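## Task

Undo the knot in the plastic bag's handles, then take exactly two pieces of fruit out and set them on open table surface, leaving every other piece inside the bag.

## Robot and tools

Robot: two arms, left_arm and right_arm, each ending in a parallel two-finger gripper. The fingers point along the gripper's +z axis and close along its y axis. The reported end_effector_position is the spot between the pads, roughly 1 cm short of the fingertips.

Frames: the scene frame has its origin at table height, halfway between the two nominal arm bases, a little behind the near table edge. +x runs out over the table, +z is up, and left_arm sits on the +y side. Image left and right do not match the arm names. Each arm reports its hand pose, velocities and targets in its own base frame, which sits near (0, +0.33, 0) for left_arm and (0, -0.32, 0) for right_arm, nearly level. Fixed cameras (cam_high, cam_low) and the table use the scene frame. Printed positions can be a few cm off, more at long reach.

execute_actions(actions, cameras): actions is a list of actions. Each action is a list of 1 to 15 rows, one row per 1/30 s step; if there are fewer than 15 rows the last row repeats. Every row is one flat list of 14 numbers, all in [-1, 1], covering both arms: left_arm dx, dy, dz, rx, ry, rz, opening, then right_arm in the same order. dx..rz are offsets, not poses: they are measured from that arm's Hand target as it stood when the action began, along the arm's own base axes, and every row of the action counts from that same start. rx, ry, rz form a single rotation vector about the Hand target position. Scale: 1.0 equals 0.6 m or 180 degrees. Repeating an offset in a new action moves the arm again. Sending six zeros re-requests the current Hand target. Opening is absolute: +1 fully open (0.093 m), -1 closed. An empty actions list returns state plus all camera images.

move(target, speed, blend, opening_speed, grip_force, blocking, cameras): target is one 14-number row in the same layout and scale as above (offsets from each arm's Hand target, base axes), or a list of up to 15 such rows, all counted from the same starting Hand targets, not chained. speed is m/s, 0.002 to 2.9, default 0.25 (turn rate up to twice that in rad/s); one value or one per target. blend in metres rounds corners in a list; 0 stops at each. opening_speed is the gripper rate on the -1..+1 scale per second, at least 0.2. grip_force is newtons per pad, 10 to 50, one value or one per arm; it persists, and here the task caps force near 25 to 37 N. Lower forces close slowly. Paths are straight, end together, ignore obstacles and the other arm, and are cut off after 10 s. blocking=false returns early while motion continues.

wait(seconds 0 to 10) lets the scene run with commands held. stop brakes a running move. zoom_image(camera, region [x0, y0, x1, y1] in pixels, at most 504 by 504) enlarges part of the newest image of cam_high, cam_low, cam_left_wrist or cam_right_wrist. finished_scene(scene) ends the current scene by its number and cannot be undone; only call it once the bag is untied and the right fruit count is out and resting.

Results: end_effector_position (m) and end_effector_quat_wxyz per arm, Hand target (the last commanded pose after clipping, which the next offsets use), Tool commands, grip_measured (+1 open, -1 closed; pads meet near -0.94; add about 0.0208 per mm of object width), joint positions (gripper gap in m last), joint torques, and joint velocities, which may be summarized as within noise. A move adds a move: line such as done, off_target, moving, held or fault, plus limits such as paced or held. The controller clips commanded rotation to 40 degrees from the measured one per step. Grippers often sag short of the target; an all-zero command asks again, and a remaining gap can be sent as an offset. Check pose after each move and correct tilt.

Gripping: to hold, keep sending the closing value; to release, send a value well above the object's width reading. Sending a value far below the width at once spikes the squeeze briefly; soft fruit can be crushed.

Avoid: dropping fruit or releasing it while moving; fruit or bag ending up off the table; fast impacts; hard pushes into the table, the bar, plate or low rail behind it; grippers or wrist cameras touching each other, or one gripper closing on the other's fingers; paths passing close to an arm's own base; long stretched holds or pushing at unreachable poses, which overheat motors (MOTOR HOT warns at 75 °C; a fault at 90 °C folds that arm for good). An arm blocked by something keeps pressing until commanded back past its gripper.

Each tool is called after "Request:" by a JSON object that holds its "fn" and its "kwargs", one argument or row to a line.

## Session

Request:
{"fn": "execute_actions", "kwargs": {
  "actions": []
}}

Request:
{"fn": "zoom_image", "kwargs": {
  "camera": "cam_high",
  "region": [420, 180, 560, 300]
}}

Scene clock: 0.00 s.
left_arm: end_effector_position=(+0.3868, -0.0039, +0.0857) grip_measured=+1.000 end_effector_quat_wxyz=(+0.587, -0.009, +0.808, +0.048) | right_arm: end_effector_position=(+0.3867, -0.0265, +0.0821) grip_measured=+1.000 end_effector_quat_wxyz=(+0.551, +0.024, +0.834, -0.024)
Joint positions: left_arm=[-0.082 1.607 0.328 0.964 -0.166 0.017 0.093] | right_arm=[-0.065 1.538 0.38 0.754 0.007 -0.012 0.093]
Joint velocities: within noise
Joint torques (N m): no reading
Heat: left arm: 25 °C; right arm: 26 °C.
Hand target: left_arm +0.3875, -0.0054, +0.0867; +0.588, -0.007, +0.808, +0.046 | right_arm +0.3887, -0.0247, +0.0860; +0.555, +0.022, +0.831, -0.022
Tool commands: left_gripper/opening=+1.0 right_gripper/opening=+1.0
camera_calibration:
cam_left_wrist: T_world_to_cam=[[0.0686596, -0.996827, -0.0402746, -0.0281183], [-0.666273, -0.0157698, -0.745541, 0.360973], [0.74254, 0.0780224, -0.665242, -0.144882], [0, 0, 0, 1]] pos_world=[0.350018, -0.0110326, 0.171606]
cam_right_wrist: T_world_to_cam=[[-0.0865711, -0.99537, 0.0417695, -0.000657367], [-0.751188, 0.037679, -0.659012, 0.385118], [0.654387, -0.0884282, -0.750971, -0.104223], [0, 0, 0, 1]] pos_world=[0.357441, -0.0243814, 0.175557]

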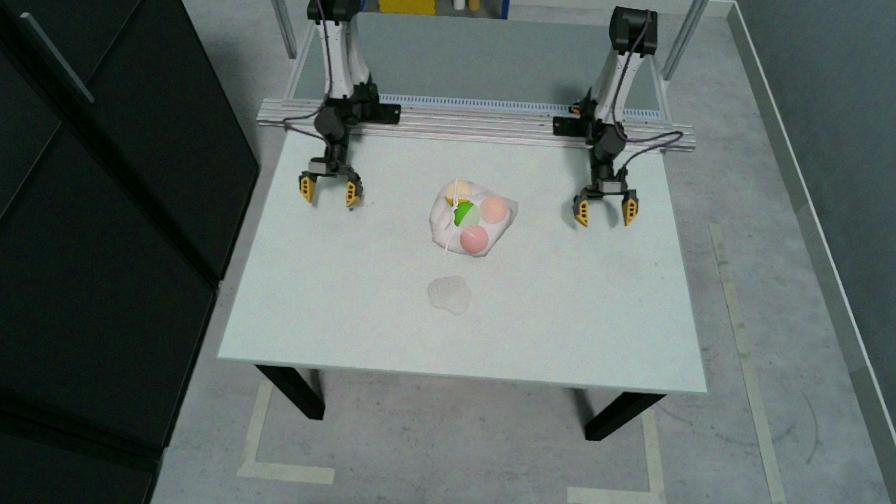

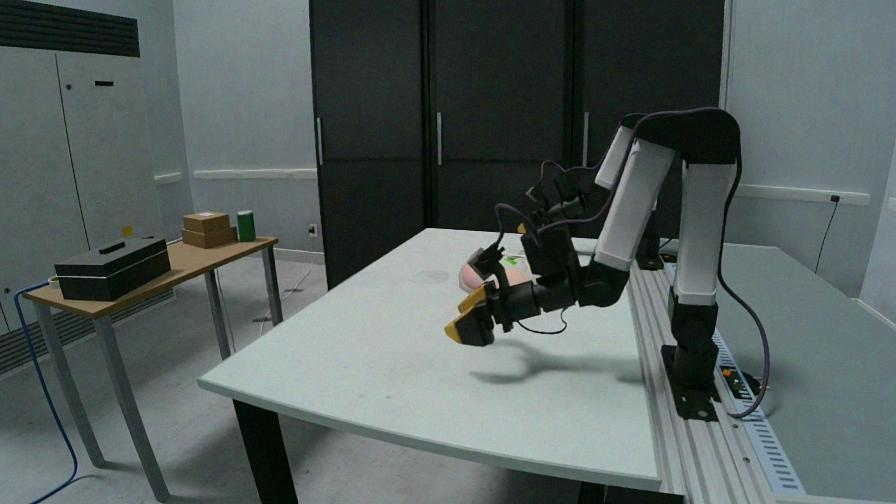

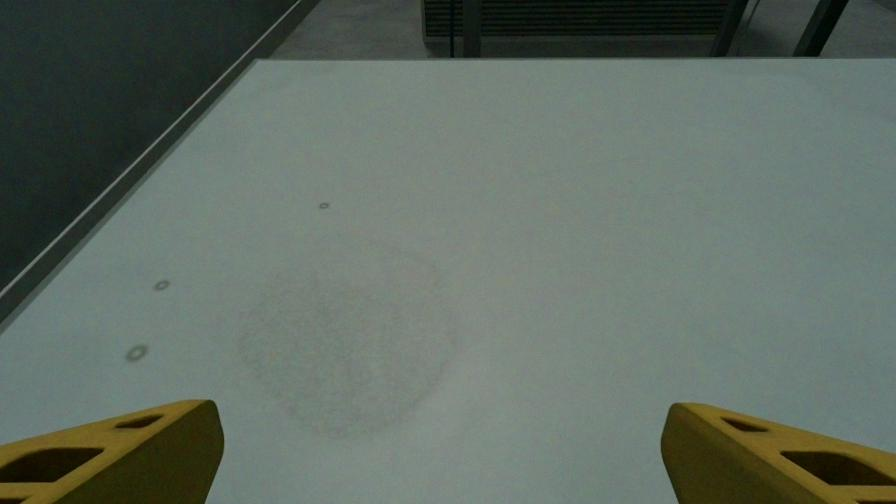

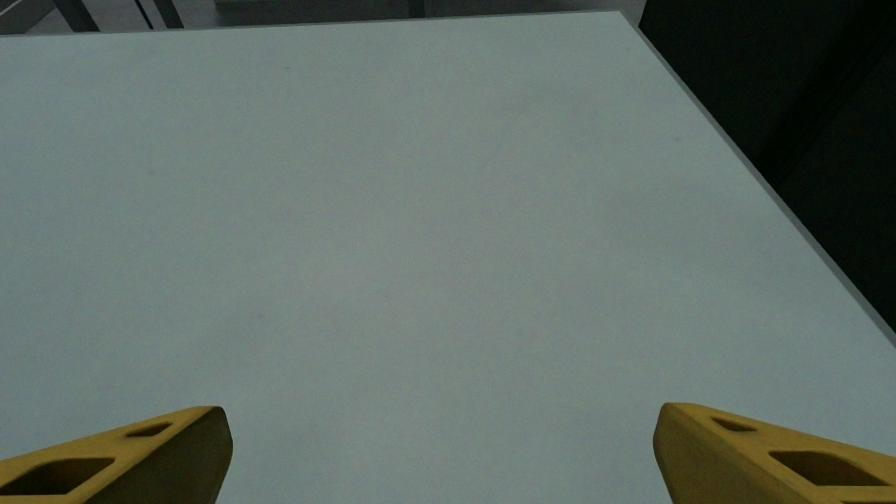

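Scaled by 3.600 from the camera's 896x504 image, which has a finer 1280x720 frame.

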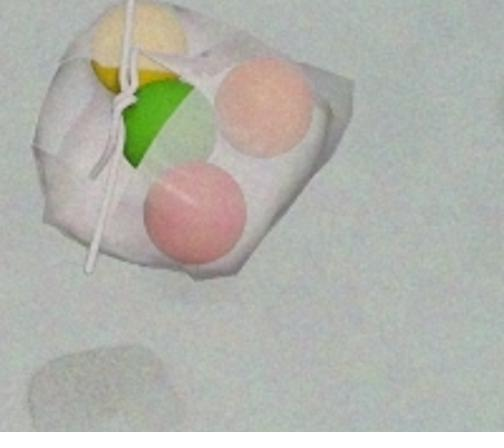

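Request:
{"fn": "move", "kwargs": {
  "target": [0, 0, 0, 0, 0, 0, 1, -0.16, 0.42, 0.25, 0, 0.2, 0, 1],
  "cameras": ["cam_right_wrist","cam_low"]
}}

Request:
{"fn": "zoom_image", "kwargs": {
  "camera": "cam_low",
  "region": [440, 220, 560, 320]
}}

Scene clock: 3.07 s.
left_arm: end_effector_position=(+0.3868, -0.0039, +0.0857) grip_measured=+1.000 end_effector_quat_wxyz=(+0.587, -0.009, +0.808, +0.048) | right_arm: end_effector_position=(+0.2919, +0.2227, +0.2363) grip_measured=+1.000 end_effector_quat_wxyz=(+0.278, +0.013, +0.960, -0.031)
Joint positions: left_arm=[-0.082 1.607 0.328 0.964 -0.166 0.017 0.093] | right_arm=[0.858 1.657 1.705 -1.28 0.463 0.804 0.093]
Joint torques (N m): left_arm=[0.03 -5.74 5.03 2.16 0.01 0] | right_arm=[-0.21 -4.49 8.95 0.85 0.27 0.14]
Heat: left arm: 25 °C; right arm: 26 °C.
Hand target: left_arm +0.3875, -0.0054, +0.0867; +0.588, -0.007, +0.808, +0.046 | right_arm +0.2927, +0.2274, +0.2360; +0.271, +0.014, +0.962, -0.028
Off the commanded pose: left_arm 0.002 m, 0 deg | right_arm 0.005 m, 1 deg.
move: done
camera_calibration:
cam_right_wrist: T_world_to_cam=[[-0.0415996, -0.99535, 0.0868746, 0.20898], [-0.992836, 0.0314331, -0.115277, 0.349552], [0.11201, -0.0910477, -0.989527, 0.310933], [0, 0, 0, 1]] pos_world=[0.320913, 0.22533, 0.329817]
Images, in order (width x height): cam_low 896x504, cam_right_wrist 896x504.

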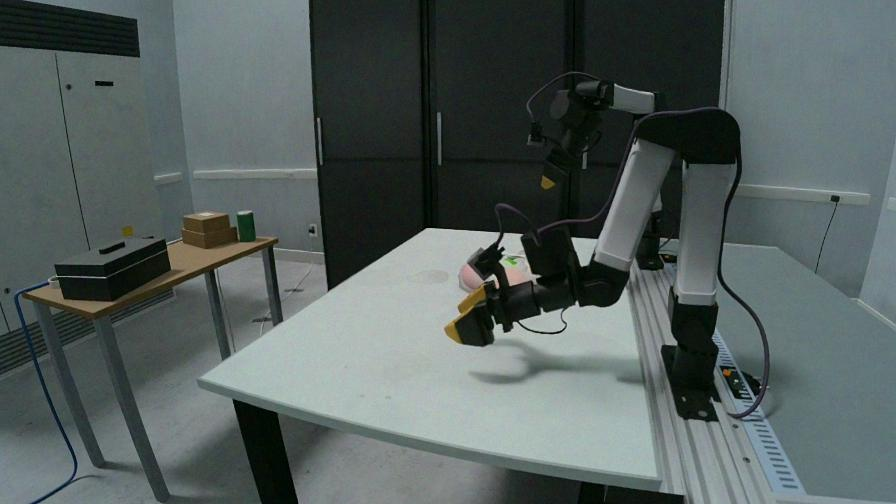

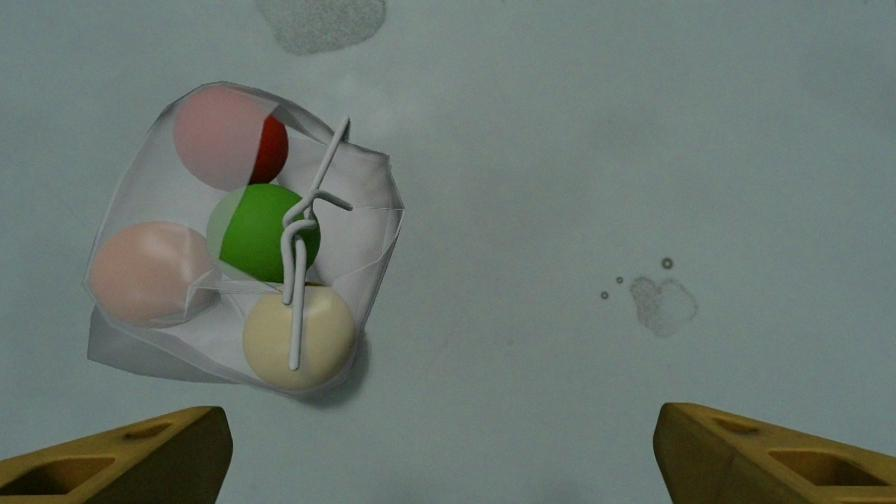

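Scaled by 4.200 from the camera's 896x504 image, which has a finer 1280x720 frame.

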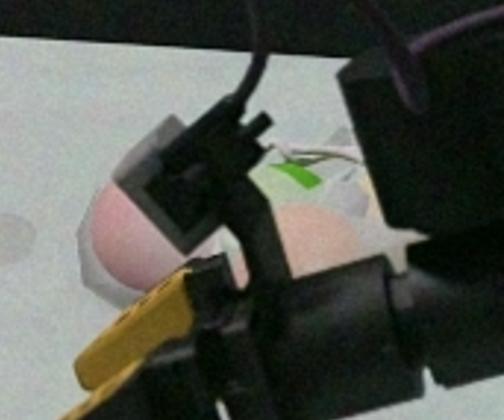

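Request:
{"fn": "zoom_image", "kwargs": {
  "camera": "cam_right_wrist",
  "region": [250, 100, 420, 390]
}}

Request:
{"fn": "zoom_image", "kwargs": {
  "camera": "cam_right_wrist",
  "region": [260, 170, 370, 270]
}}

Scaled by 1.738 from the camera's 896x504 image, which has a finer 1280x720 frame.

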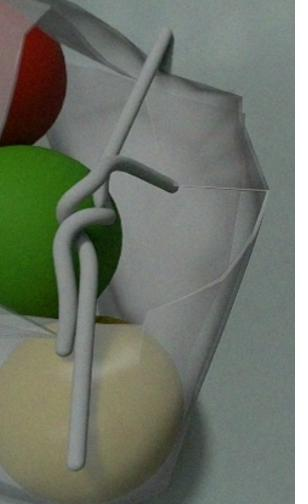

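Scaled by 4.582 from the camera's 896x504 image, which has a finer 1280x720 frame.

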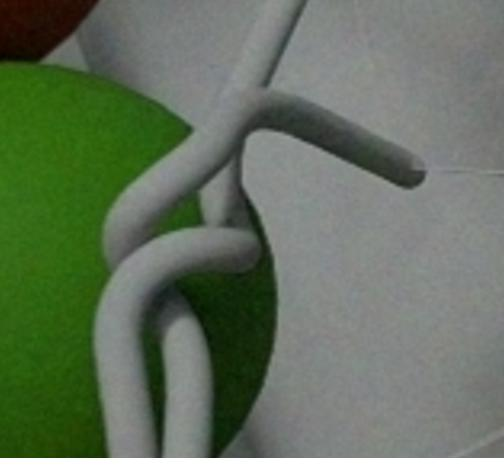

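Request:
{"fn": "move", "kwargs": {
  "target": [0, 0, 0, 0, 0, 0, 1, 0.152, 0.071, -0.16, -0.1476, 0.0484, 0.4736, -0.4],
  "cameras": ["cam_right_wrist"]
}}

Scene clock: 8.90 s.
left_arm: end_effector_position=(+0.3868, -0.0039, +0.0857) grip_measured=+1.000 end_effector_quat_wxyz=(+0.587, -0.009, +0.808, +0.048) | right_arm: end_effector_position=(+0.3823, +0.2661, +0.1428) grip_measured=-0.399 end_effector_quat_wxyz=(-0.152, +0.689, -0.707, +0.046)
Joint positions: left_arm=[-0.082 1.607 0.328 0.964 -0.166 0.017 0.093] | right_arm=[0.625 2.04 1.895 -1.11 0.046 -0.928 0.026]
Joint torques (N m): left_arm=[-0.02 -5.78 5.04 2.18 0.01 -0.01] | right_arm=[-0.2 -7.31 9.25 0.8 -0.04 -0.05]
Heat: left arm: 26 °C; right arm: 27 °C.
Hand target: left_arm +0.3875, -0.0054, +0.0867; +0.588, -0.007, +0.808, +0.046 | right_arm +0.3839, +0.2699, +0.1399; -0.148, +0.693, -0.704, +0.040
Off the commanded pose: left_arm 0.002 m, 0 deg | right_arm 0.005 m, 1 deg.
move: done
camera_calibration:
cam_right_wrist: T_world_to_cam=[[0.951886, -0.031934, 0.304785, -0.403263], [-0.120307, -0.953652, 0.275815, 0.30001], [0.281851, -0.299212, -0.91161, 0.191546], [0, 0, 0, 1]] pos_world=[0.365966, 0.330541, 0.214777]
Images, in order (width x height): cam_right_wrist 896x504.

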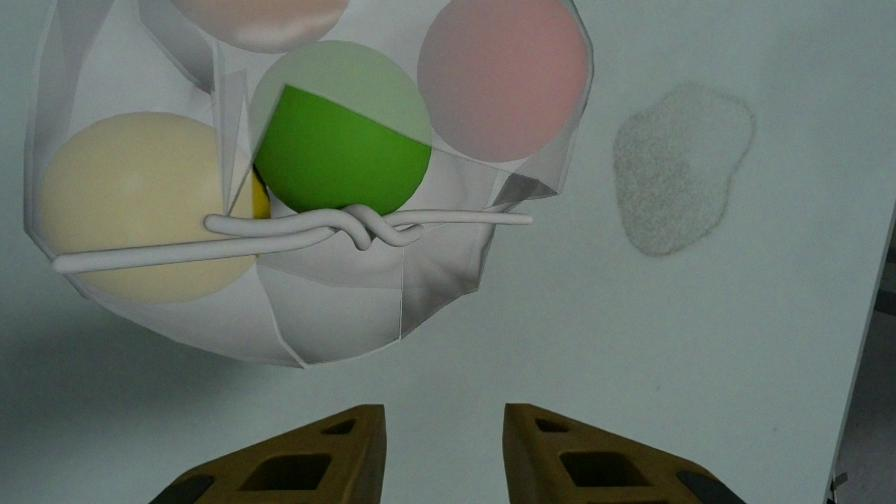

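Request:
{"fn": "zoom_image", "kwargs": {
  "camera": "cam_right_wrist",
  "region": [290, 180, 450, 270]
}}

Request:
{"fn": "execute_actions", "kwargs": {
  "actions": [],
  "cameras": ["cam_low"]
}}

Request:
{"fn": "zoom_image", "kwargs": {
  "camera": "cam_low",
  "region": [440, 180, 560, 310]
}}

Scaled by 3.150 from the camera's 896x504 image, which has a finer 1280x720 frame.

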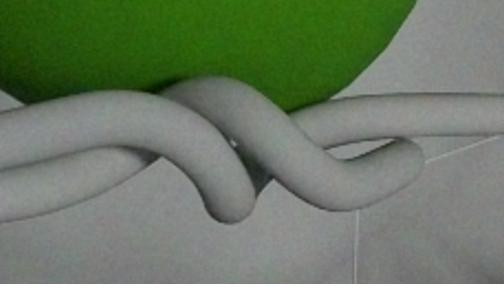

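Scene clock: 12.60 s.
left_arm: end_effector_position=(+0.3868, -0.0039, +0.0857) grip_measured=+1.000 end_effector_quat_wxyz=(+0.587, -0.009, +0.808, +0.048) | right_arm: end_effector_position=(+0.3822, +0.2661, +0.1427) grip_measured=-0.399 end_effector_quat_wxyz=(-0.152, +0.689, -0.707, +0.046)
Joint positions: left_arm=[-0.082 1.607 0.328 0.964 -0.166 0.017 0.093] | right_arm=[0.625 2.04 1.895 -1.11 0.046 -0.928 0.026]
Joint velocities: within noise
Joint torques (N m): left_arm=[-0.01 -5.78 5.05 2.16 0.02 0] | right_arm=[-0.23 -7.3 9.21 0.8 -0.06 -0.01]
Heat: left arm: 27 °C; right arm: 28 °C.
Hand target: left_arm +0.3875, -0.0054, +0.0867; +0.588, -0.007, +0.808, +0.046 | right_arm +0.3839, +0.2699, +0.1399; -0.148, +0.693, -0.704, +0.040
Tool commands: left_gripper/opening=+1.0 right_gripper/opening=-0.4
Off the commanded pose: left_arm 0.002 m, 0 deg | right_arm 0.005 m, 1 deg.
Images, in order (width x height): cam_low 896x504.

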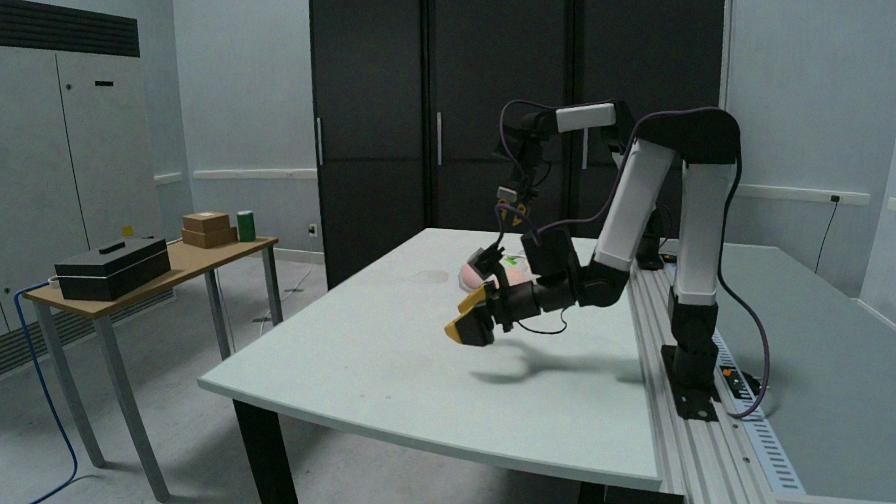

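Scaled by 3.877 from the camera's 896x504 image, which has a finer 1280x720 frame.

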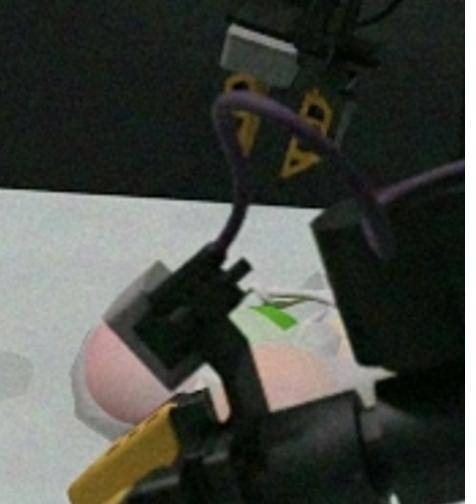

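Request:
{"fn": "move", "kwargs": {
  "target": [0, 0, 0, 0, 0, 0, 1, -0.0665, 0.045, -0.025, 0.0916, 0.0386, -0.4802, -0.6],
  "cameras": ["cam_right_wrist"]
}}

Request:
{"fn": "zoom_image", "kwargs": {
  "camera": "cam_right_wrist",
  "region": [300, 150, 600, 430]
}}

Scene clock: 20.70 s.
left_arm: end_effector_position=(+0.3868, -0.0039, +0.0857) grip_measured=+1.000 end_effector_quat_wxyz=(+0.587, -0.009, +0.808, +0.048) | right_arm: end_effector_position=(+0.3436, +0.2920, +0.1278) grip_measured=-0.599 end_effector_quat_wxyz=(+0.132, +0.001, +0.991, +0.005)
Joint positions: left_arm=[-0.082 1.607 0.328 0.964 -0.166 0.017 0.093] | right_arm=[0.77 2.09 1.93 -1.211 0.175 0.753 0.016]
Joint torques (N m): left_arm=[-0.01 -5.78 5.09 2.17 0.01 0] | right_arm=[0.58 -7.47 9.01 0.59 0.31 0.16]
Heat: left arm: 29 °C; right arm: 29 °C.
Hand target: left_arm +0.3875, -0.0054, +0.0867; +0.588, -0.007, +0.808, +0.046 | right_arm +0.3439, +0.2969, +0.1249; +0.130, -0.001, +0.991, +0.000
Off the commanded pose: left_arm 0.002 m, 0 deg | right_arm 0.006 m, 1 deg.
move: done
camera_calibration:
cam_right_wrist: T_world_to_cam=[[0.0103818, -0.999706, 0.0219029, 0.281147], [-0.983152, -0.00620733, 0.182685, 0.355755], [-0.182495, -0.0234305, -0.982927, 0.284684], [0, 0, 0, 1]] pos_world=[0.398796, 0.289943, 0.208675]
Images, in order (width x height): cam_right_wrist 896x504.

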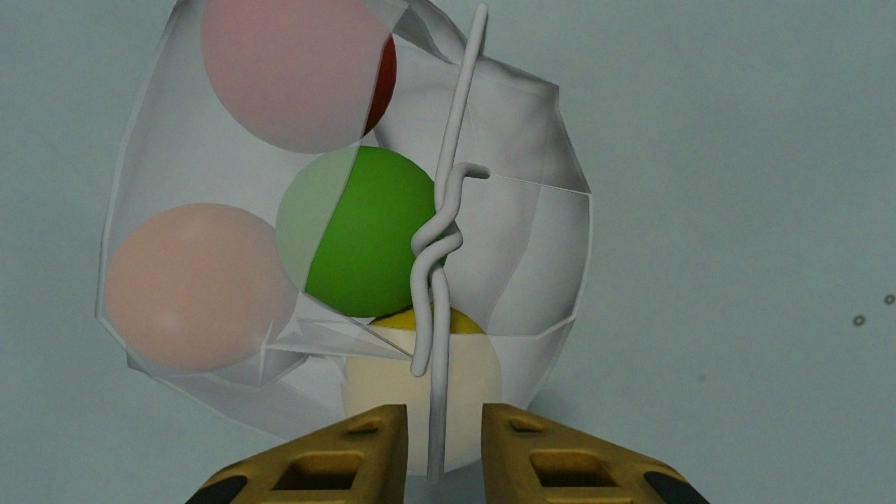

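Scaled by 1.680 from the camera's 896x504 image, which has a finer 1280x720 frame.

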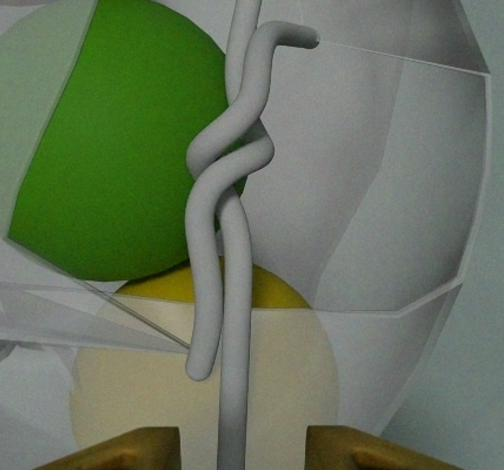

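Request:
{"fn": "move", "kwargs": {
  "target": [0,0,0,0,0,0,1,0.09,-0.045,-0.0,-0.0916,-0.0386,0.4802,-0.5],
  "cameras": ["cam_right_wrist"]
}}

Scene clock: 27.13 s.
left_arm: end_effector_position=(+0.3868, -0.0039, +0.0857) grip_measured=+1.000 end_effector_quat_wxyz=(+0.587, -0.009, +0.808, +0.048) | right_arm: end_effector_position=(+0.3908, +0.2621, +0.1239) grip_measured=-0.501 end_effector_quat_wxyz=(-0.136, +0.691, -0.709, +0.044)
Joint positions: left_arm=[-0.082 1.607 0.328 0.964 -0.166 0.017 0.093] | right_arm=[0.605 2.09 1.904 -1.102 0.04 -0.946 0.021]
Joint torques (N m): left_arm=[0.01 -5.71 5.05 2.17 0.01 0.02] | right_arm=[-0.16 -8.02 9.43 0.98 -0.07 0.03]
Heat: left arm: 30 °C; right arm: 30 °C.
Hand target: left_arm +0.3875, -0.0054, +0.0867; +0.588, -0.007, +0.808, +0.046 | right_arm +0.3980, +0.2699, +0.1250; -0.148, +0.693, -0.704, +0.040
Off the commanded pose: left_arm 0.002 m, 0 deg | right_arm 0.011 m, 2 deg.
move: off_target (right_arm)
camera_calibration:
cam_right_wrist: T_world_to_cam=[[0.959846, -0.0265911, 0.279265, -0.407174], [-0.112886, -0.947952, 0.297732, 0.295281], [0.256812, -0.317302, -0.912889, 0.185368], [0, 0, 0, 1]] pos_world=[0.376552, 0.327902, 0.195015]
Images, in order (width x height): cam_right_wrist 896x504.

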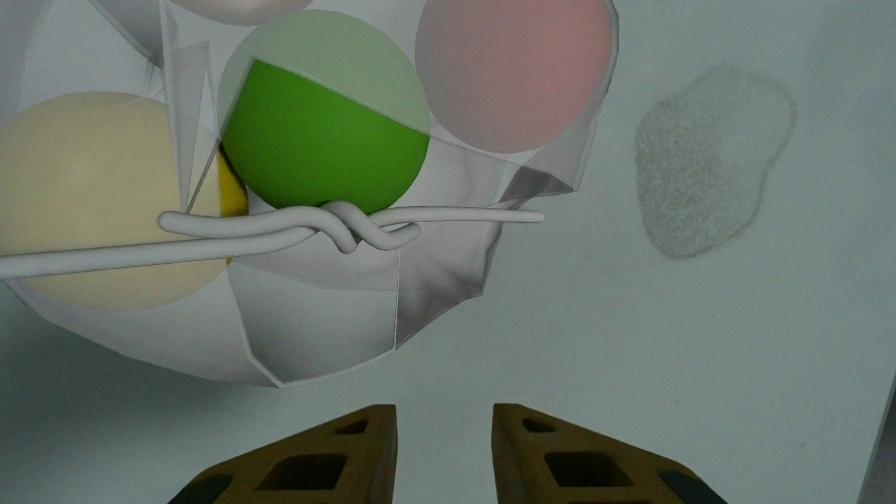

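Request:
{"fn": "move", "kwargs": {
  "target": [0,0,0,0,0,0,1,0.017,0.017,-0.075,0,0,0,-0.5],
  "cameras": ["cam_right_wrist"],
  "speed": 0.12
}}

Scene clock: 29.23 s.
left_arm: end_effector_position=(+0.3868, -0.0039, +0.0857) grip_measured=+1.000 end_effector_quat_wxyz=(+0.587, -0.009, +0.808, +0.048) | right_arm: end_effector_position=(+0.4080, +0.2740, +0.0891) grip_measured=-0.501 end_effector_quat_wxyz=(-0.148, +0.690, -0.707, +0.046)
Joint positions: left_arm=[-0.082 1.607 0.328 0.964 -0.166 0.017 0.093] | right_arm=[0.605 2.157 1.864 -0.97 0.04 -0.947 0.021]
Joint torques (N m): left_arm=[0.01 -5.81 5 2.16 0.01 0.01] | right_arm=[0.2 -8.64 6.34 1.12 -0.04 0.06]
Heat: left arm: 31 °C; right arm: 30 °C.
Hand target: left_arm +0.3875, -0.0054, +0.0867; +0.588, -0.007, +0.808, +0.046 | right_arm +0.4082, +0.2800, +0.0800; -0.148, +0.693, -0.704, +0.040
Off the commanded pose: left_arm 0.002 m, 0 deg | right_arm 0.011 m, 1 deg.
move: off_target (right_arm)
camera_calibration:
cam_right_wrist: T_world_to_cam=[[0.954018, -0.0298529, 0.298259, -0.412019], [-0.118051, -0.952031, 0.282312, 0.323396], [0.275524, -0.304541, -0.911779, 0.141778], [0, 0, 0, 1]] pos_world=[0.392188, 0.33876, 0.16086]
Images, in order (width x height): cam_right_wrist 896x504.

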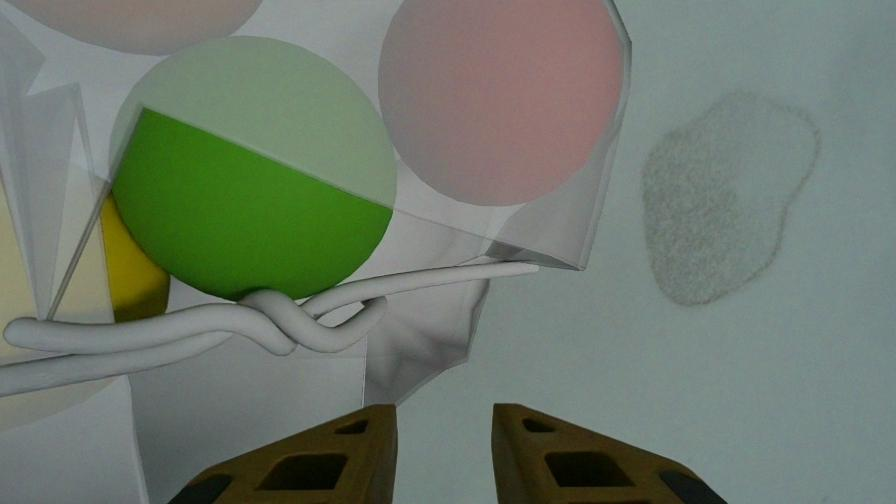

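Request:
{"fn": "move", "kwargs": {
  "target": [0,0,0,0,0,0,1,-0.01,0.016,-0.045,0,0,0,-0.5],
  "cameras": ["cam_right_wrist"],
  "speed": 0.08
}}

Request:
{"fn": "move", "kwargs": {
  "target": [0,0,0,0,0,0,1,0,0,0,0,0,0,-1],
  "cameras": ["cam_right_wrist"]
}}

Scene clock: 31.23 s.
left_arm: end_effector_position=(+0.3868, -0.0039, +0.0857) grip_measured=+1.000 end_effector_quat_wxyz=(+0.587, -0.009, +0.808, +0.048) | right_arm: end_effector_position=(+0.4035, +0.2840, +0.0647) grip_measured=-0.501 end_effector_quat_wxyz=(-0.151, +0.692, -0.705, +0.043)
Joint positions: left_arm=[-0.082 1.607 0.328 0.964 -0.166 0.017 0.093] | right_arm=[0.627 2.172 1.788 -0.875 0.04 -0.932 0.021]
Joint torques (N m): left_arm=[0.02 -5.78 5.03 2.17 0 0.01] | right_arm=[0.55 -8.34 6.12 1.12 0.03 0.15]
Heat: left arm: 31 °C; right arm: 30 °C.
Hand target: left_arm +0.3875, -0.0054, +0.0867; +0.588, -0.007, +0.808, +0.046 | right_arm +0.4021, +0.2896, +0.0528; -0.147, +0.694, -0.704, +0.040
Off the commanded pose: left_arm 0.002 m, 0 deg | right_arm 0.013 m, 1 deg.
move: off_target (right_arm)
camera_calibration:
cam_right_wrist: T_world_to_cam=[[0.953678, -0.0250392, 0.299786, -0.401552], [-0.111667, -0.954797, 0.275486, 0.337937], [0.279337, -0.296201, -0.913365, 0.119984], [0, 0, 0, 1]] pos_world=[0.387172, 0.348146, 0.136872]
Images, in order (width x height): cam_right_wrist 896x504.

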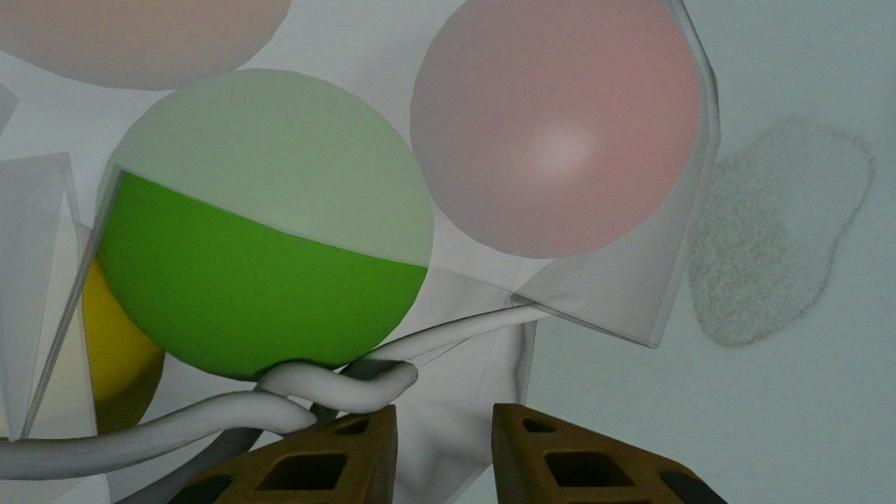

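Scene clock: 31.73 s.
left_arm: end_effector_position=(+0.3868, -0.0039, +0.0857) grip_measured=+1.000 end_effector_quat_wxyz=(+0.587, -0.009, +0.808, +0.048) | right_arm: end_effector_position=(+0.4037, +0.2841, +0.0647) grip_measured=-0.985 end_effector_quat_wxyz=(-0.151, +0.692, -0.705, +0.043)
Joint positions: left_arm=[-0.082 1.607 0.328 0.964 -0.166 0.017 0.093] | right_arm=[0.627 2.172 1.788 -0.874 0.04 -0.931 0]
Joint torques (N m): left_arm=[0.05 -5.75 5.07 2.17 0.01 0.01] | right_arm=[0.57 -8.36 6.06 1.12 0.05 0.13]
Heat: left arm: 31 °C; right arm: 30 °C.
Hand target: left_arm +0.3875, -0.0054, +0.0867; +0.588, -0.007, +0.808, +0.046 | right_arm +0.4021, +0.2896, +0.0528; -0.147, +0.693, -0.704, +0.040
Off the commanded pose: left_arm 0.002 m, 0 deg | right_arm 0.013 m, 1 deg.
move: off_target (right_arm)
camera_calibration:
cam_right_wrist: T_world_to_cam=[[0.953504, -0.0255667, 0.300293, -0.401493], [-0.112156, -0.954932, 0.27482, 0.338341], [0.279733, -0.295722, -0.913399, 0.119762], [0, 0, 0, 1]] pos_world=[0.38727, 0.348244, 0.136973]
Images, in order (width x height): cam_right_wrist 896x504.

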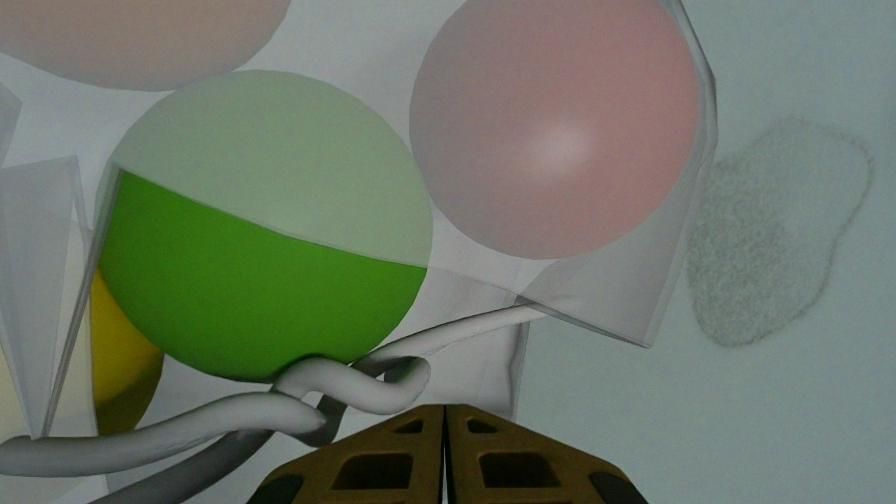

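Request:
{"fn": "move", "kwargs": {
  "target": [
    [0,0,0,0,0,0,1,0.0,-0.005,0.03,0,0,0,-0.55],
    [0,0,0,0,0,0,1,-0.011,0.019,0.03,0,0,0,-0.55],
    [0,0,0,0,0,0,1,-0.011,0.019,-0.012,0,0,0,-0.55]
  ],
  "speed": 0.08,
  "cameras": ["cam_right_wrist"]
}}

Request:
{"fn": "move", "kwargs": {
  "target": [0,0,0,0,0,0,1,0,0,0,0,0,0,-1],
  "cameras": ["cam_right_wrist"]
}}

Scene clock: 35.13 s.
left_arm: end_effector_position=(+0.3868, -0.0039, +0.0857) grip_measured=+1.000 end_effector_quat_wxyz=(+0.587, -0.009, +0.808, +0.048) | right_arm: end_effector_position=(+0.3970, +0.2967, +0.0602) grip_measured=-0.551 end_effector_quat_wxyz=(-0.154, +0.692, -0.704, +0.042)
Joint positions: left_arm=[-0.082 1.607 0.328 0.964 -0.166 0.017 0.093] | right_arm=[0.657 2.18 1.782 -0.856 0.046 -0.904 0.019]
Joint torques (N m): left_arm=[0.08 -5.78 5.03 2.18 0 0] | right_arm=[0.39 -8.1 5.81 1.15 0.1 0.15]
Heat: left arm: 32 °C; right arm: 30 °C.
Hand target: left_arm +0.3875, -0.0054, +0.0867; +0.588, -0.007, +0.808, +0.046 | right_arm +0.3955, +0.3010, +0.0456; -0.147, +0.693, -0.704, +0.040
Off the commanded pose: left_arm 0.002 m, 0 deg | right_arm 0.015 m, 1 deg.
move: off_target (right_arm)
camera_calibration:
cam_right_wrist: T_world_to_cam=[[0.952996, -0.0245635, 0.301985, -0.393602], [-0.110108, -0.956639, 0.269662, 0.350892], [0.282267, -0.290238, -0.914378, 0.118598], [0, 0, 0, 1]] pos_world=[0.38026, 0.360431, 0.132683]
Images, in order (width x height): cam_right_wrist 896x504.

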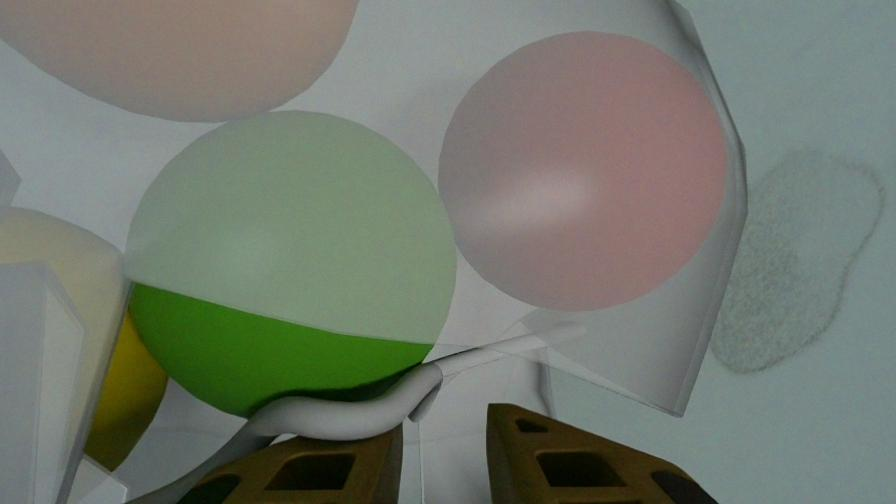

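Scene clock: 35.63 s.
left_arm: end_effector_position=(+0.3868, -0.0039, +0.0857) grip_measured=+1.000 end_effector_quat_wxyz=(+0.587, -0.009, +0.808, +0.048) | right_arm: end_effector_position=(+0.3973, +0.2970, +0.0603) grip_measured=-0.985 end_effector_quat_wxyz=(-0.154, +0.692, -0.704, +0.042)
Joint positions: left_arm=[-0.082 1.607 0.328 0.964 -0.166 0.017 0.093] | right_arm=[0.657 2.18 1.782 -0.854 0.046 -0.904 0]
Joint torques (N m): left_arm=[-0.01 -5.79 5 2.17 0.02 0.01] | right_arm=[0.46 -8.1 5.81 1.16 0.08 0.16]
Heat: left arm: 32 °C; right arm: 30 °C.
Hand target: left_arm +0.3875, -0.0054, +0.0867; +0.588, -0.007, +0.808, +0.046 | right_arm +0.3955, +0.3010, +0.0456; -0.147, +0.693, -0.704, +0.040
Off the commanded pose: left_arm 0.002 m, 0 deg | right_arm 0.015 m, 1 deg.
move: off_target (right_arm)
camera_calibration:
cam_right_wrist: T_world_to_cam=[[0.952626, -0.0252672, 0.303094, -0.393693], [-0.11083, -0.956863, 0.268572, 0.351558], [0.283233, -0.28944, -0.914332, 0.118095], [0, 0, 0, 1]] pos_world=[0.380557, 0.360627, 0.132886]
Images, in order (width x height): cam_right_wrist 896x504.

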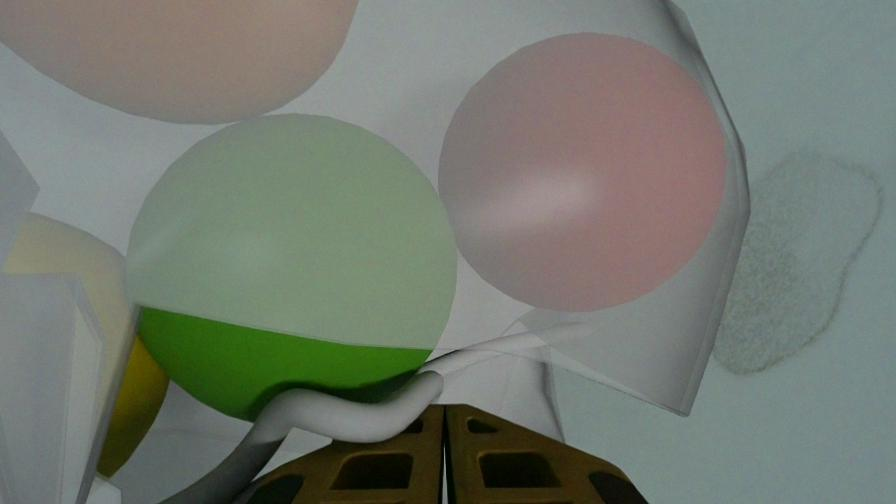

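Request:
{"fn": "move", "kwargs": {
  "target": [0,0,0,0,0,0,1,0,-0.025,0.1,0,0,0,-0.5],
  "cameras": ["cam_right_wrist","cam_low"]
}}

Scene clock: 37.17 s.
left_arm: end_effector_position=(+0.3868, -0.0039, +0.0857) grip_measured=+1.000 end_effector_quat_wxyz=(+0.587, -0.009, +0.808, +0.048) | right_arm: end_effector_position=(+0.3937, +0.2816, +0.0812) grip_measured=-0.502 end_effector_quat_wxyz=(-0.123, +0.692, -0.710, +0.040)
Joint positions: left_arm=[-0.082 1.607 0.328 0.964 -0.166 0.017 0.093] | right_arm=[0.637 2.179 1.881 -1.016 0.046 -0.915 0.021]
Joint torques (N m): left_arm=[0.02 -5.74 5.01 2.17 0 -0.01] | right_arm=[-0.03 -13.31 8.96 0.71 -0.01 -0.01]
Heat: left arm: 32 °C; right arm: 30 °C.
Hand target: left_arm +0.3875, -0.0054, +0.0867; +0.588, -0.007, +0.808, +0.046 | right_arm +0.3955, +0.2861, +0.1056; -0.147, +0.693, -0.704, +0.040
Off the commanded pose: left_arm 0.002 m, 0 deg | right_arm 0.025 m, 3 deg.
move: off_target (right_arm)
camera_calibration:
cam_right_wrist: T_world_to_cam=[[0.965903, -0.0231147, 0.25787, -0.399143], [-0.105939, -0.944095, 0.312187, 0.321727], [0.236238, -0.328861, -0.914353, 0.163371], [0, 0, 0, 1]] pos_world=[0.381022, 0.348241, 0.151866]
Images, in order (width x height): cam_low 896x504, cam_right_wrist 896x504.

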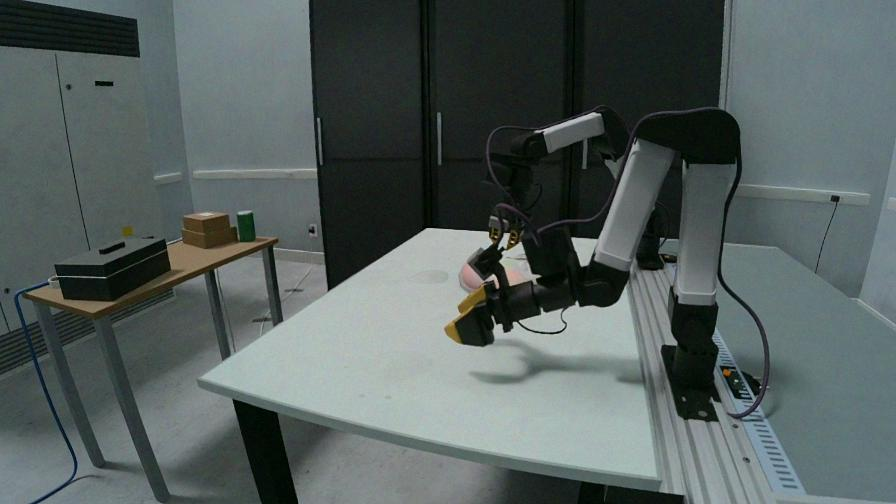

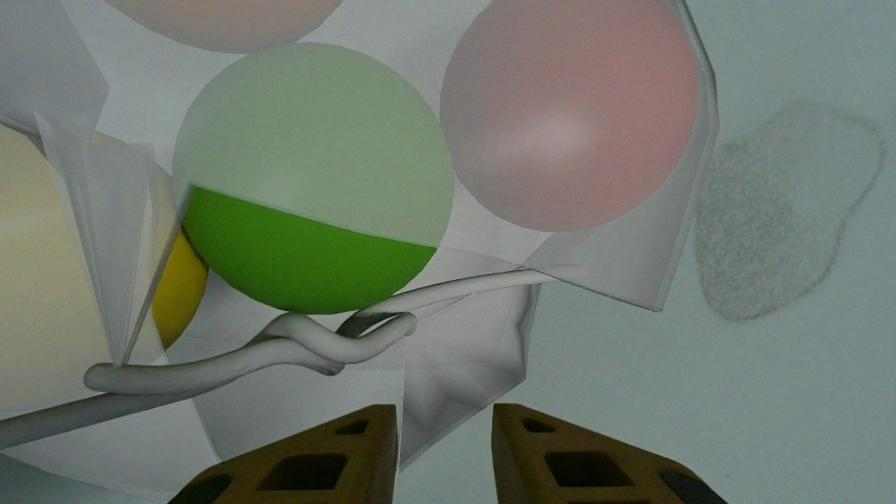

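Request:
{"fn": "move", "kwargs": {
  "target": [0,0,0,0,0,0,1,0.003,0.012,-0.115,0,0,0,-0.6],
  "speed": 0.08,
  "cameras": ["cam_right_wrist"]
}}

Request:
{"fn": "move", "kwargs": {
  "target": [0,0,0,0,0,0,1,0,0,0,0,0,0,-1],
  "cameras": ["cam_right_wrist"]
}}

Scene clock: 41.27 s.
left_arm: end_effector_position=(+0.3868, -0.0039, +0.0857) grip_measured=+1.000 end_effector_quat_wxyz=(+0.587, -0.009, +0.808, +0.048) | right_arm: end_effector_position=(+0.3999, +0.2862, +0.0486) grip_measured=-0.599 end_effector_quat_wxyz=(-0.150, +0.689, -0.708, +0.044)
Joint positions: left_arm=[-0.082 1.607 0.328 0.964 -0.166 0.017 0.093] | right_arm=[0.637 2.179 1.735 -0.817 0.046 -0.915 0.016]
Joint torques (N m): left_arm=[0.03 -5.74 5.05 2.17 0.02 0.02] | right_arm=[0.75 -8.42 5.82 1.2 0.04 0.1]
Heat: left arm: 32 °C; right arm: 31 °C.
Hand target: left_arm +0.3875, -0.0054, +0.0867; +0.588, -0.007, +0.808, +0.046 | right_arm +0.3973, +0.2933, +0.0366; -0.147, +0.693, -0.704, +0.040
Off the commanded pose: left_arm 0.002 m, 0 deg | right_arm 0.014 m, 1 deg.
move: off_target (right_arm)
camera_calibration:
cam_right_wrist: T_world_to_cam=[[0.953861, -0.0320209, 0.298537, -0.391162], [-0.118685, -0.95353, 0.276938, 0.346515], [0.275796, -0.299592, -0.913335, 0.10933], [0, 0, 0, 1]] pos_world=[0.384087, 0.350642, 0.120668]
Images, in order (width x height): cam_right_wrist 896x504.

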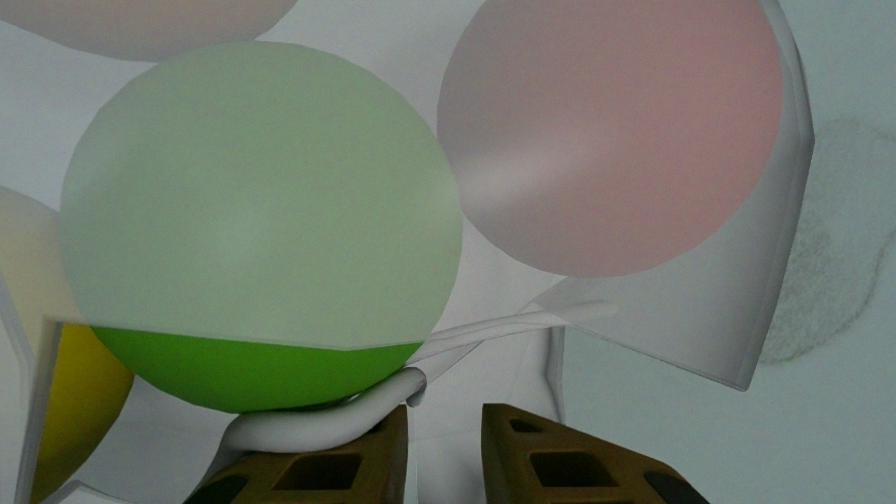

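Scene clock: 41.77 s.
left_arm: end_effector_position=(+0.3868, -0.0039, +0.0857) grip_measured=+1.000 end_effector_quat_wxyz=(+0.587, -0.009, +0.808, +0.048) | right_arm: end_effector_position=(+0.4005, +0.2866, +0.0488) grip_measured=-0.985 end_effector_quat_wxyz=(-0.151, +0.689, -0.707, +0.044)
Joint positions: left_arm=[-0.082 1.607 0.328 0.964 -0.166 0.017 0.093] | right_arm=[0.637 2.179 1.735 -0.814 0.046 -0.915 0]
Joint torques (N m): left_arm=[-0.02 -5.78 5.05 2.17 0.01 0.01] | right_arm=[0.8 -8.38 5.89 1.13 0.05 0.09]
Heat: left arm: 32 °C; right arm: 31 °C.
Hand target: left_arm +0.3875, -0.0054, +0.0867; +0.588, -0.007, +0.808, +0.046 | right_arm +0.3973, +0.2933, +0.0366; -0.147, +0.693, -0.704, +0.040
Off the commanded pose: left_arm 0.002 m, 0 deg | right_arm 0.014 m, 1 deg.
move: off_target (right_arm)
camera_calibration:
cam_right_wrist: T_world_to_cam=[[0.953131, -0.0326361, 0.300792, -0.391394], [-0.11942, -0.954028, 0.274899, 0.347461], [0.277992, -0.297935, -0.913211, 0.108149], [0, 0, 0, 1]] pos_world=[0.384479, 0.350936, 0.120974]
Images, in order (width x height): cam_right_wrist 896x504.

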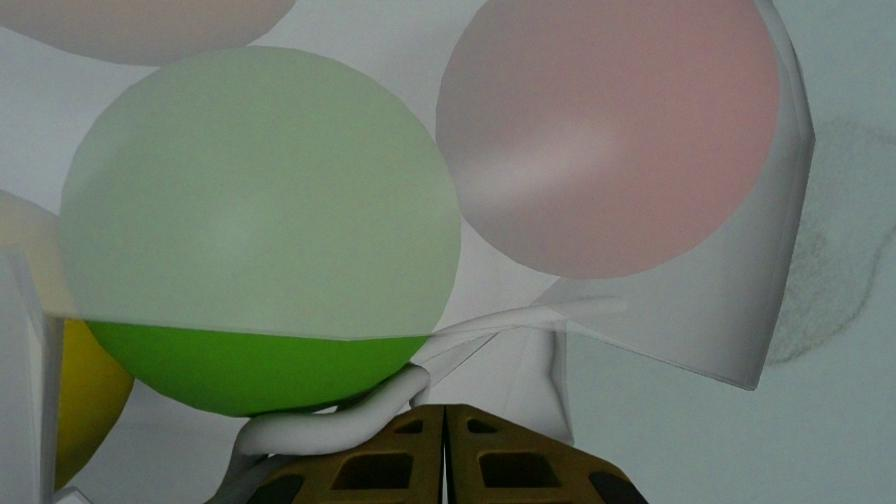

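Request:
{"fn": "move", "kwargs": {
  "target": [
    [0,0,0,0,0,0,1,0,-0.02,0.08,0,0,0,-0.5],
    [0,0,0,0,0,0,1,-0.011,0.008,0.08,0,0,0,-0.5],
    [0,0,0,0,0,0,1,-0.011,0.008,0.007,0,0,0,-0.5]
  ],
  "speed": 0.1,
  "cameras": ["cam_right_wrist"]
}}

Request:
{"fn": "move", "kwargs": {
  "target": [0,0,0,0,0,0,1,0,0,0,0,0,0,-1],
  "cameras": ["cam_right_wrist"]
}}

Scene clock: 45.23 s.
left_arm: end_effector_position=(+0.3868, -0.0039, +0.0857) grip_measured=+1.000 end_effector_quat_wxyz=(+0.587, -0.009, +0.808, +0.048) | right_arm: end_effector_position=(+0.3906, +0.2939, +0.0471) grip_measured=-0.502 end_effector_quat_wxyz=(-0.144, +0.694, -0.704, +0.040)
Joint positions: left_arm=[-0.082 1.607 0.328 0.964 -0.166 0.017 0.093] | right_arm=[0.661 2.179 1.733 -0.827 0.046 -0.902 0.021]
Joint torques (N m): left_arm=[0.03 -5.75 5.04 2.15 0.02 0] | right_arm=[0.31 -9.33 5.87 1.18 0.09 0.16]
Heat: left arm: 33 °C; right arm: 32 °C.
Hand target: left_arm +0.3875, -0.0054, +0.0867; +0.588, -0.007, +0.808, +0.046 | right_arm +0.3907, +0.2981, +0.0409; -0.147, +0.694, -0.704, +0.040
Off the commanded pose: left_arm 0.002 m, 0 deg | right_arm 0.008 m, 0 deg.
move: done
camera_calibration:
cam_right_wrist: T_world_to_cam=[[0.957549, -0.0193662, 0.287621, -0.386318], [-0.104009, -0.953746, 0.282048, 0.347276], [0.268855, -0.29999, -0.915272, 0.115795], [0, 0, 0, 1]] pos_world=[0.374906, 0.358469, 0.119149]
Images, in order (width x height): cam_right_wrist 896x504.

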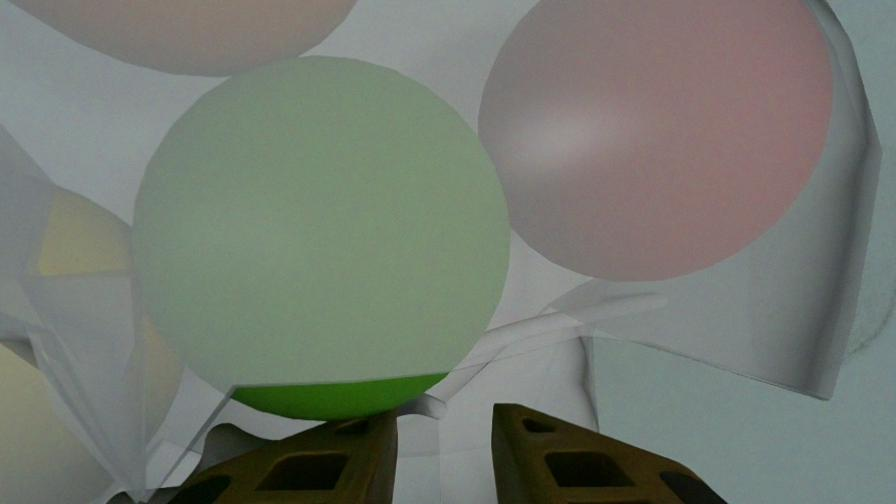

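Scene clock: 45.73 s.
left_arm: end_effector_position=(+0.3868, -0.0039, +0.0857) grip_measured=+1.000 end_effector_quat_wxyz=(+0.587, -0.009, +0.808, +0.048) | right_arm: end_effector_position=(+0.3913, +0.2945, +0.0474) grip_measured=-0.985 end_effector_quat_wxyz=(-0.146, +0.694, -0.704, +0.041)
Joint positions: left_arm=[-0.082 1.607 0.328 0.964 -0.166 0.017 0.093] | right_arm=[0.661 2.179 1.733 -0.823 0.046 -0.902 0]
Joint torques (N m): left_arm=[0.02 -5.74 5.08 2.15 0.02 0] | right_arm=[0.28 -9.39 5.86 1.13 0.09 0.14]
Heat: left arm: 33 °C; right arm: 32 °C.
Hand target: left_arm +0.3875, -0.0054, +0.0867; +0.588, -0.007, +0.808, +0.046 | right_arm +0.3908, +0.2981, +0.0409; -0.148, +0.693, -0.704, +0.040
Off the commanded pose: left_arm 0.002 m, 0 deg | right_arm 0.007 m, 0 deg.
move: done
camera_calibration:
cam_right_wrist: T_world_to_cam=[[0.956702, -0.0204256, 0.290353, -0.386529], [-0.105189, -0.954379, 0.279457, 0.348471], [0.271399, -0.297899, -0.915204, 0.11441], [0, 0, 0, 1]] pos_world=[0.375397, 0.358761, 0.119556]
Images, in order (width x height): cam_right_wrist 896x504.

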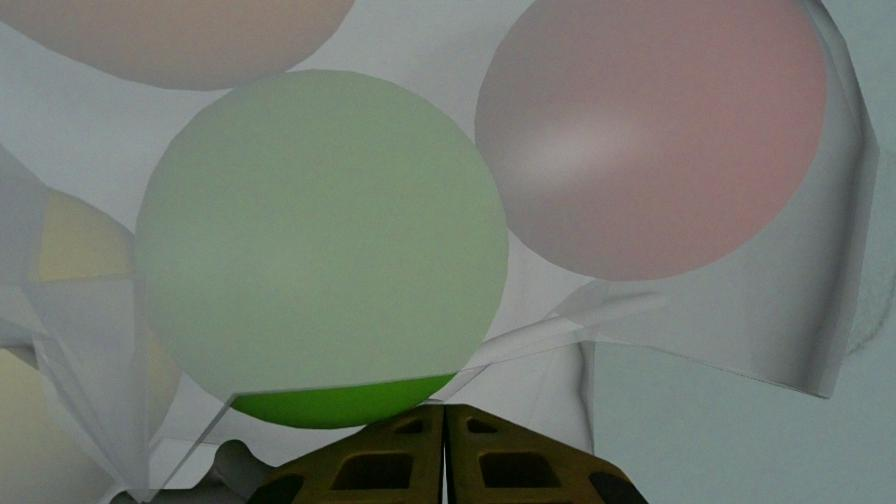

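Request:
{"fn": "move", "kwargs": {
  "target": [0,0,0,0,0,0,1,0,-0.05,0.08,0,0,0,-1],
  "speed": 0.1,
  "cameras": ["cam_right_wrist"]
}}

Scene clock: 47.33 s.
left_arm: end_effector_position=(+0.3868, -0.0039, +0.0857) grip_measured=+1.000 end_effector_quat_wxyz=(+0.587, -0.009, +0.808, +0.048) | right_arm: end_effector_position=(+0.3905, +0.2639, +0.0693) grip_measured=-0.985 end_effector_quat_wxyz=(-0.129, +0.691, -0.710, +0.043)
Joint positions: left_arm=[-0.082 1.607 0.328 0.964 -0.166 0.017 0.093] | right_arm=[0.609 2.117 1.733 -0.917 0.042 -0.941 0]
Joint torques (N m): left_arm=[0.08 -5.72 5.07 2.17 0.01 0] | right_arm=[-0.06 -12.68 8.2 0.72 -0.04 -0.01]
Heat: left arm: 33 °C; right arm: 32 °C.
Hand target: left_arm +0.3875, -0.0054, +0.0867; +0.588, -0.007, +0.808, +0.046 | right_arm +0.3909, +0.2680, +0.0890; -0.148, +0.693, -0.704, +0.040
Off the commanded pose: left_arm 0.002 m, 0 deg | right_arm 0.020 m, 2 deg.
move: off_target (right_arm)
camera_calibration:
cam_right_wrist: T_world_to_cam=[[0.962861, -0.0257002, 0.26877, -0.392247], [-0.11085, -0.945321, 0.306725, 0.311096], [0.246192, -0.325127, -0.913062, 0.142471], [0, 0, 0, 1]] pos_world=[0.377089, 0.330326, 0.140088]
Images, in order (width x height): cam_right_wrist 896x504.

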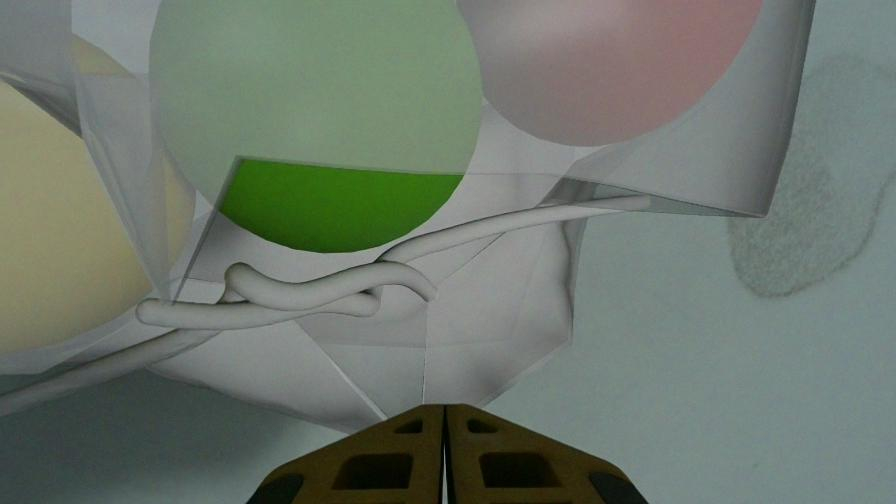

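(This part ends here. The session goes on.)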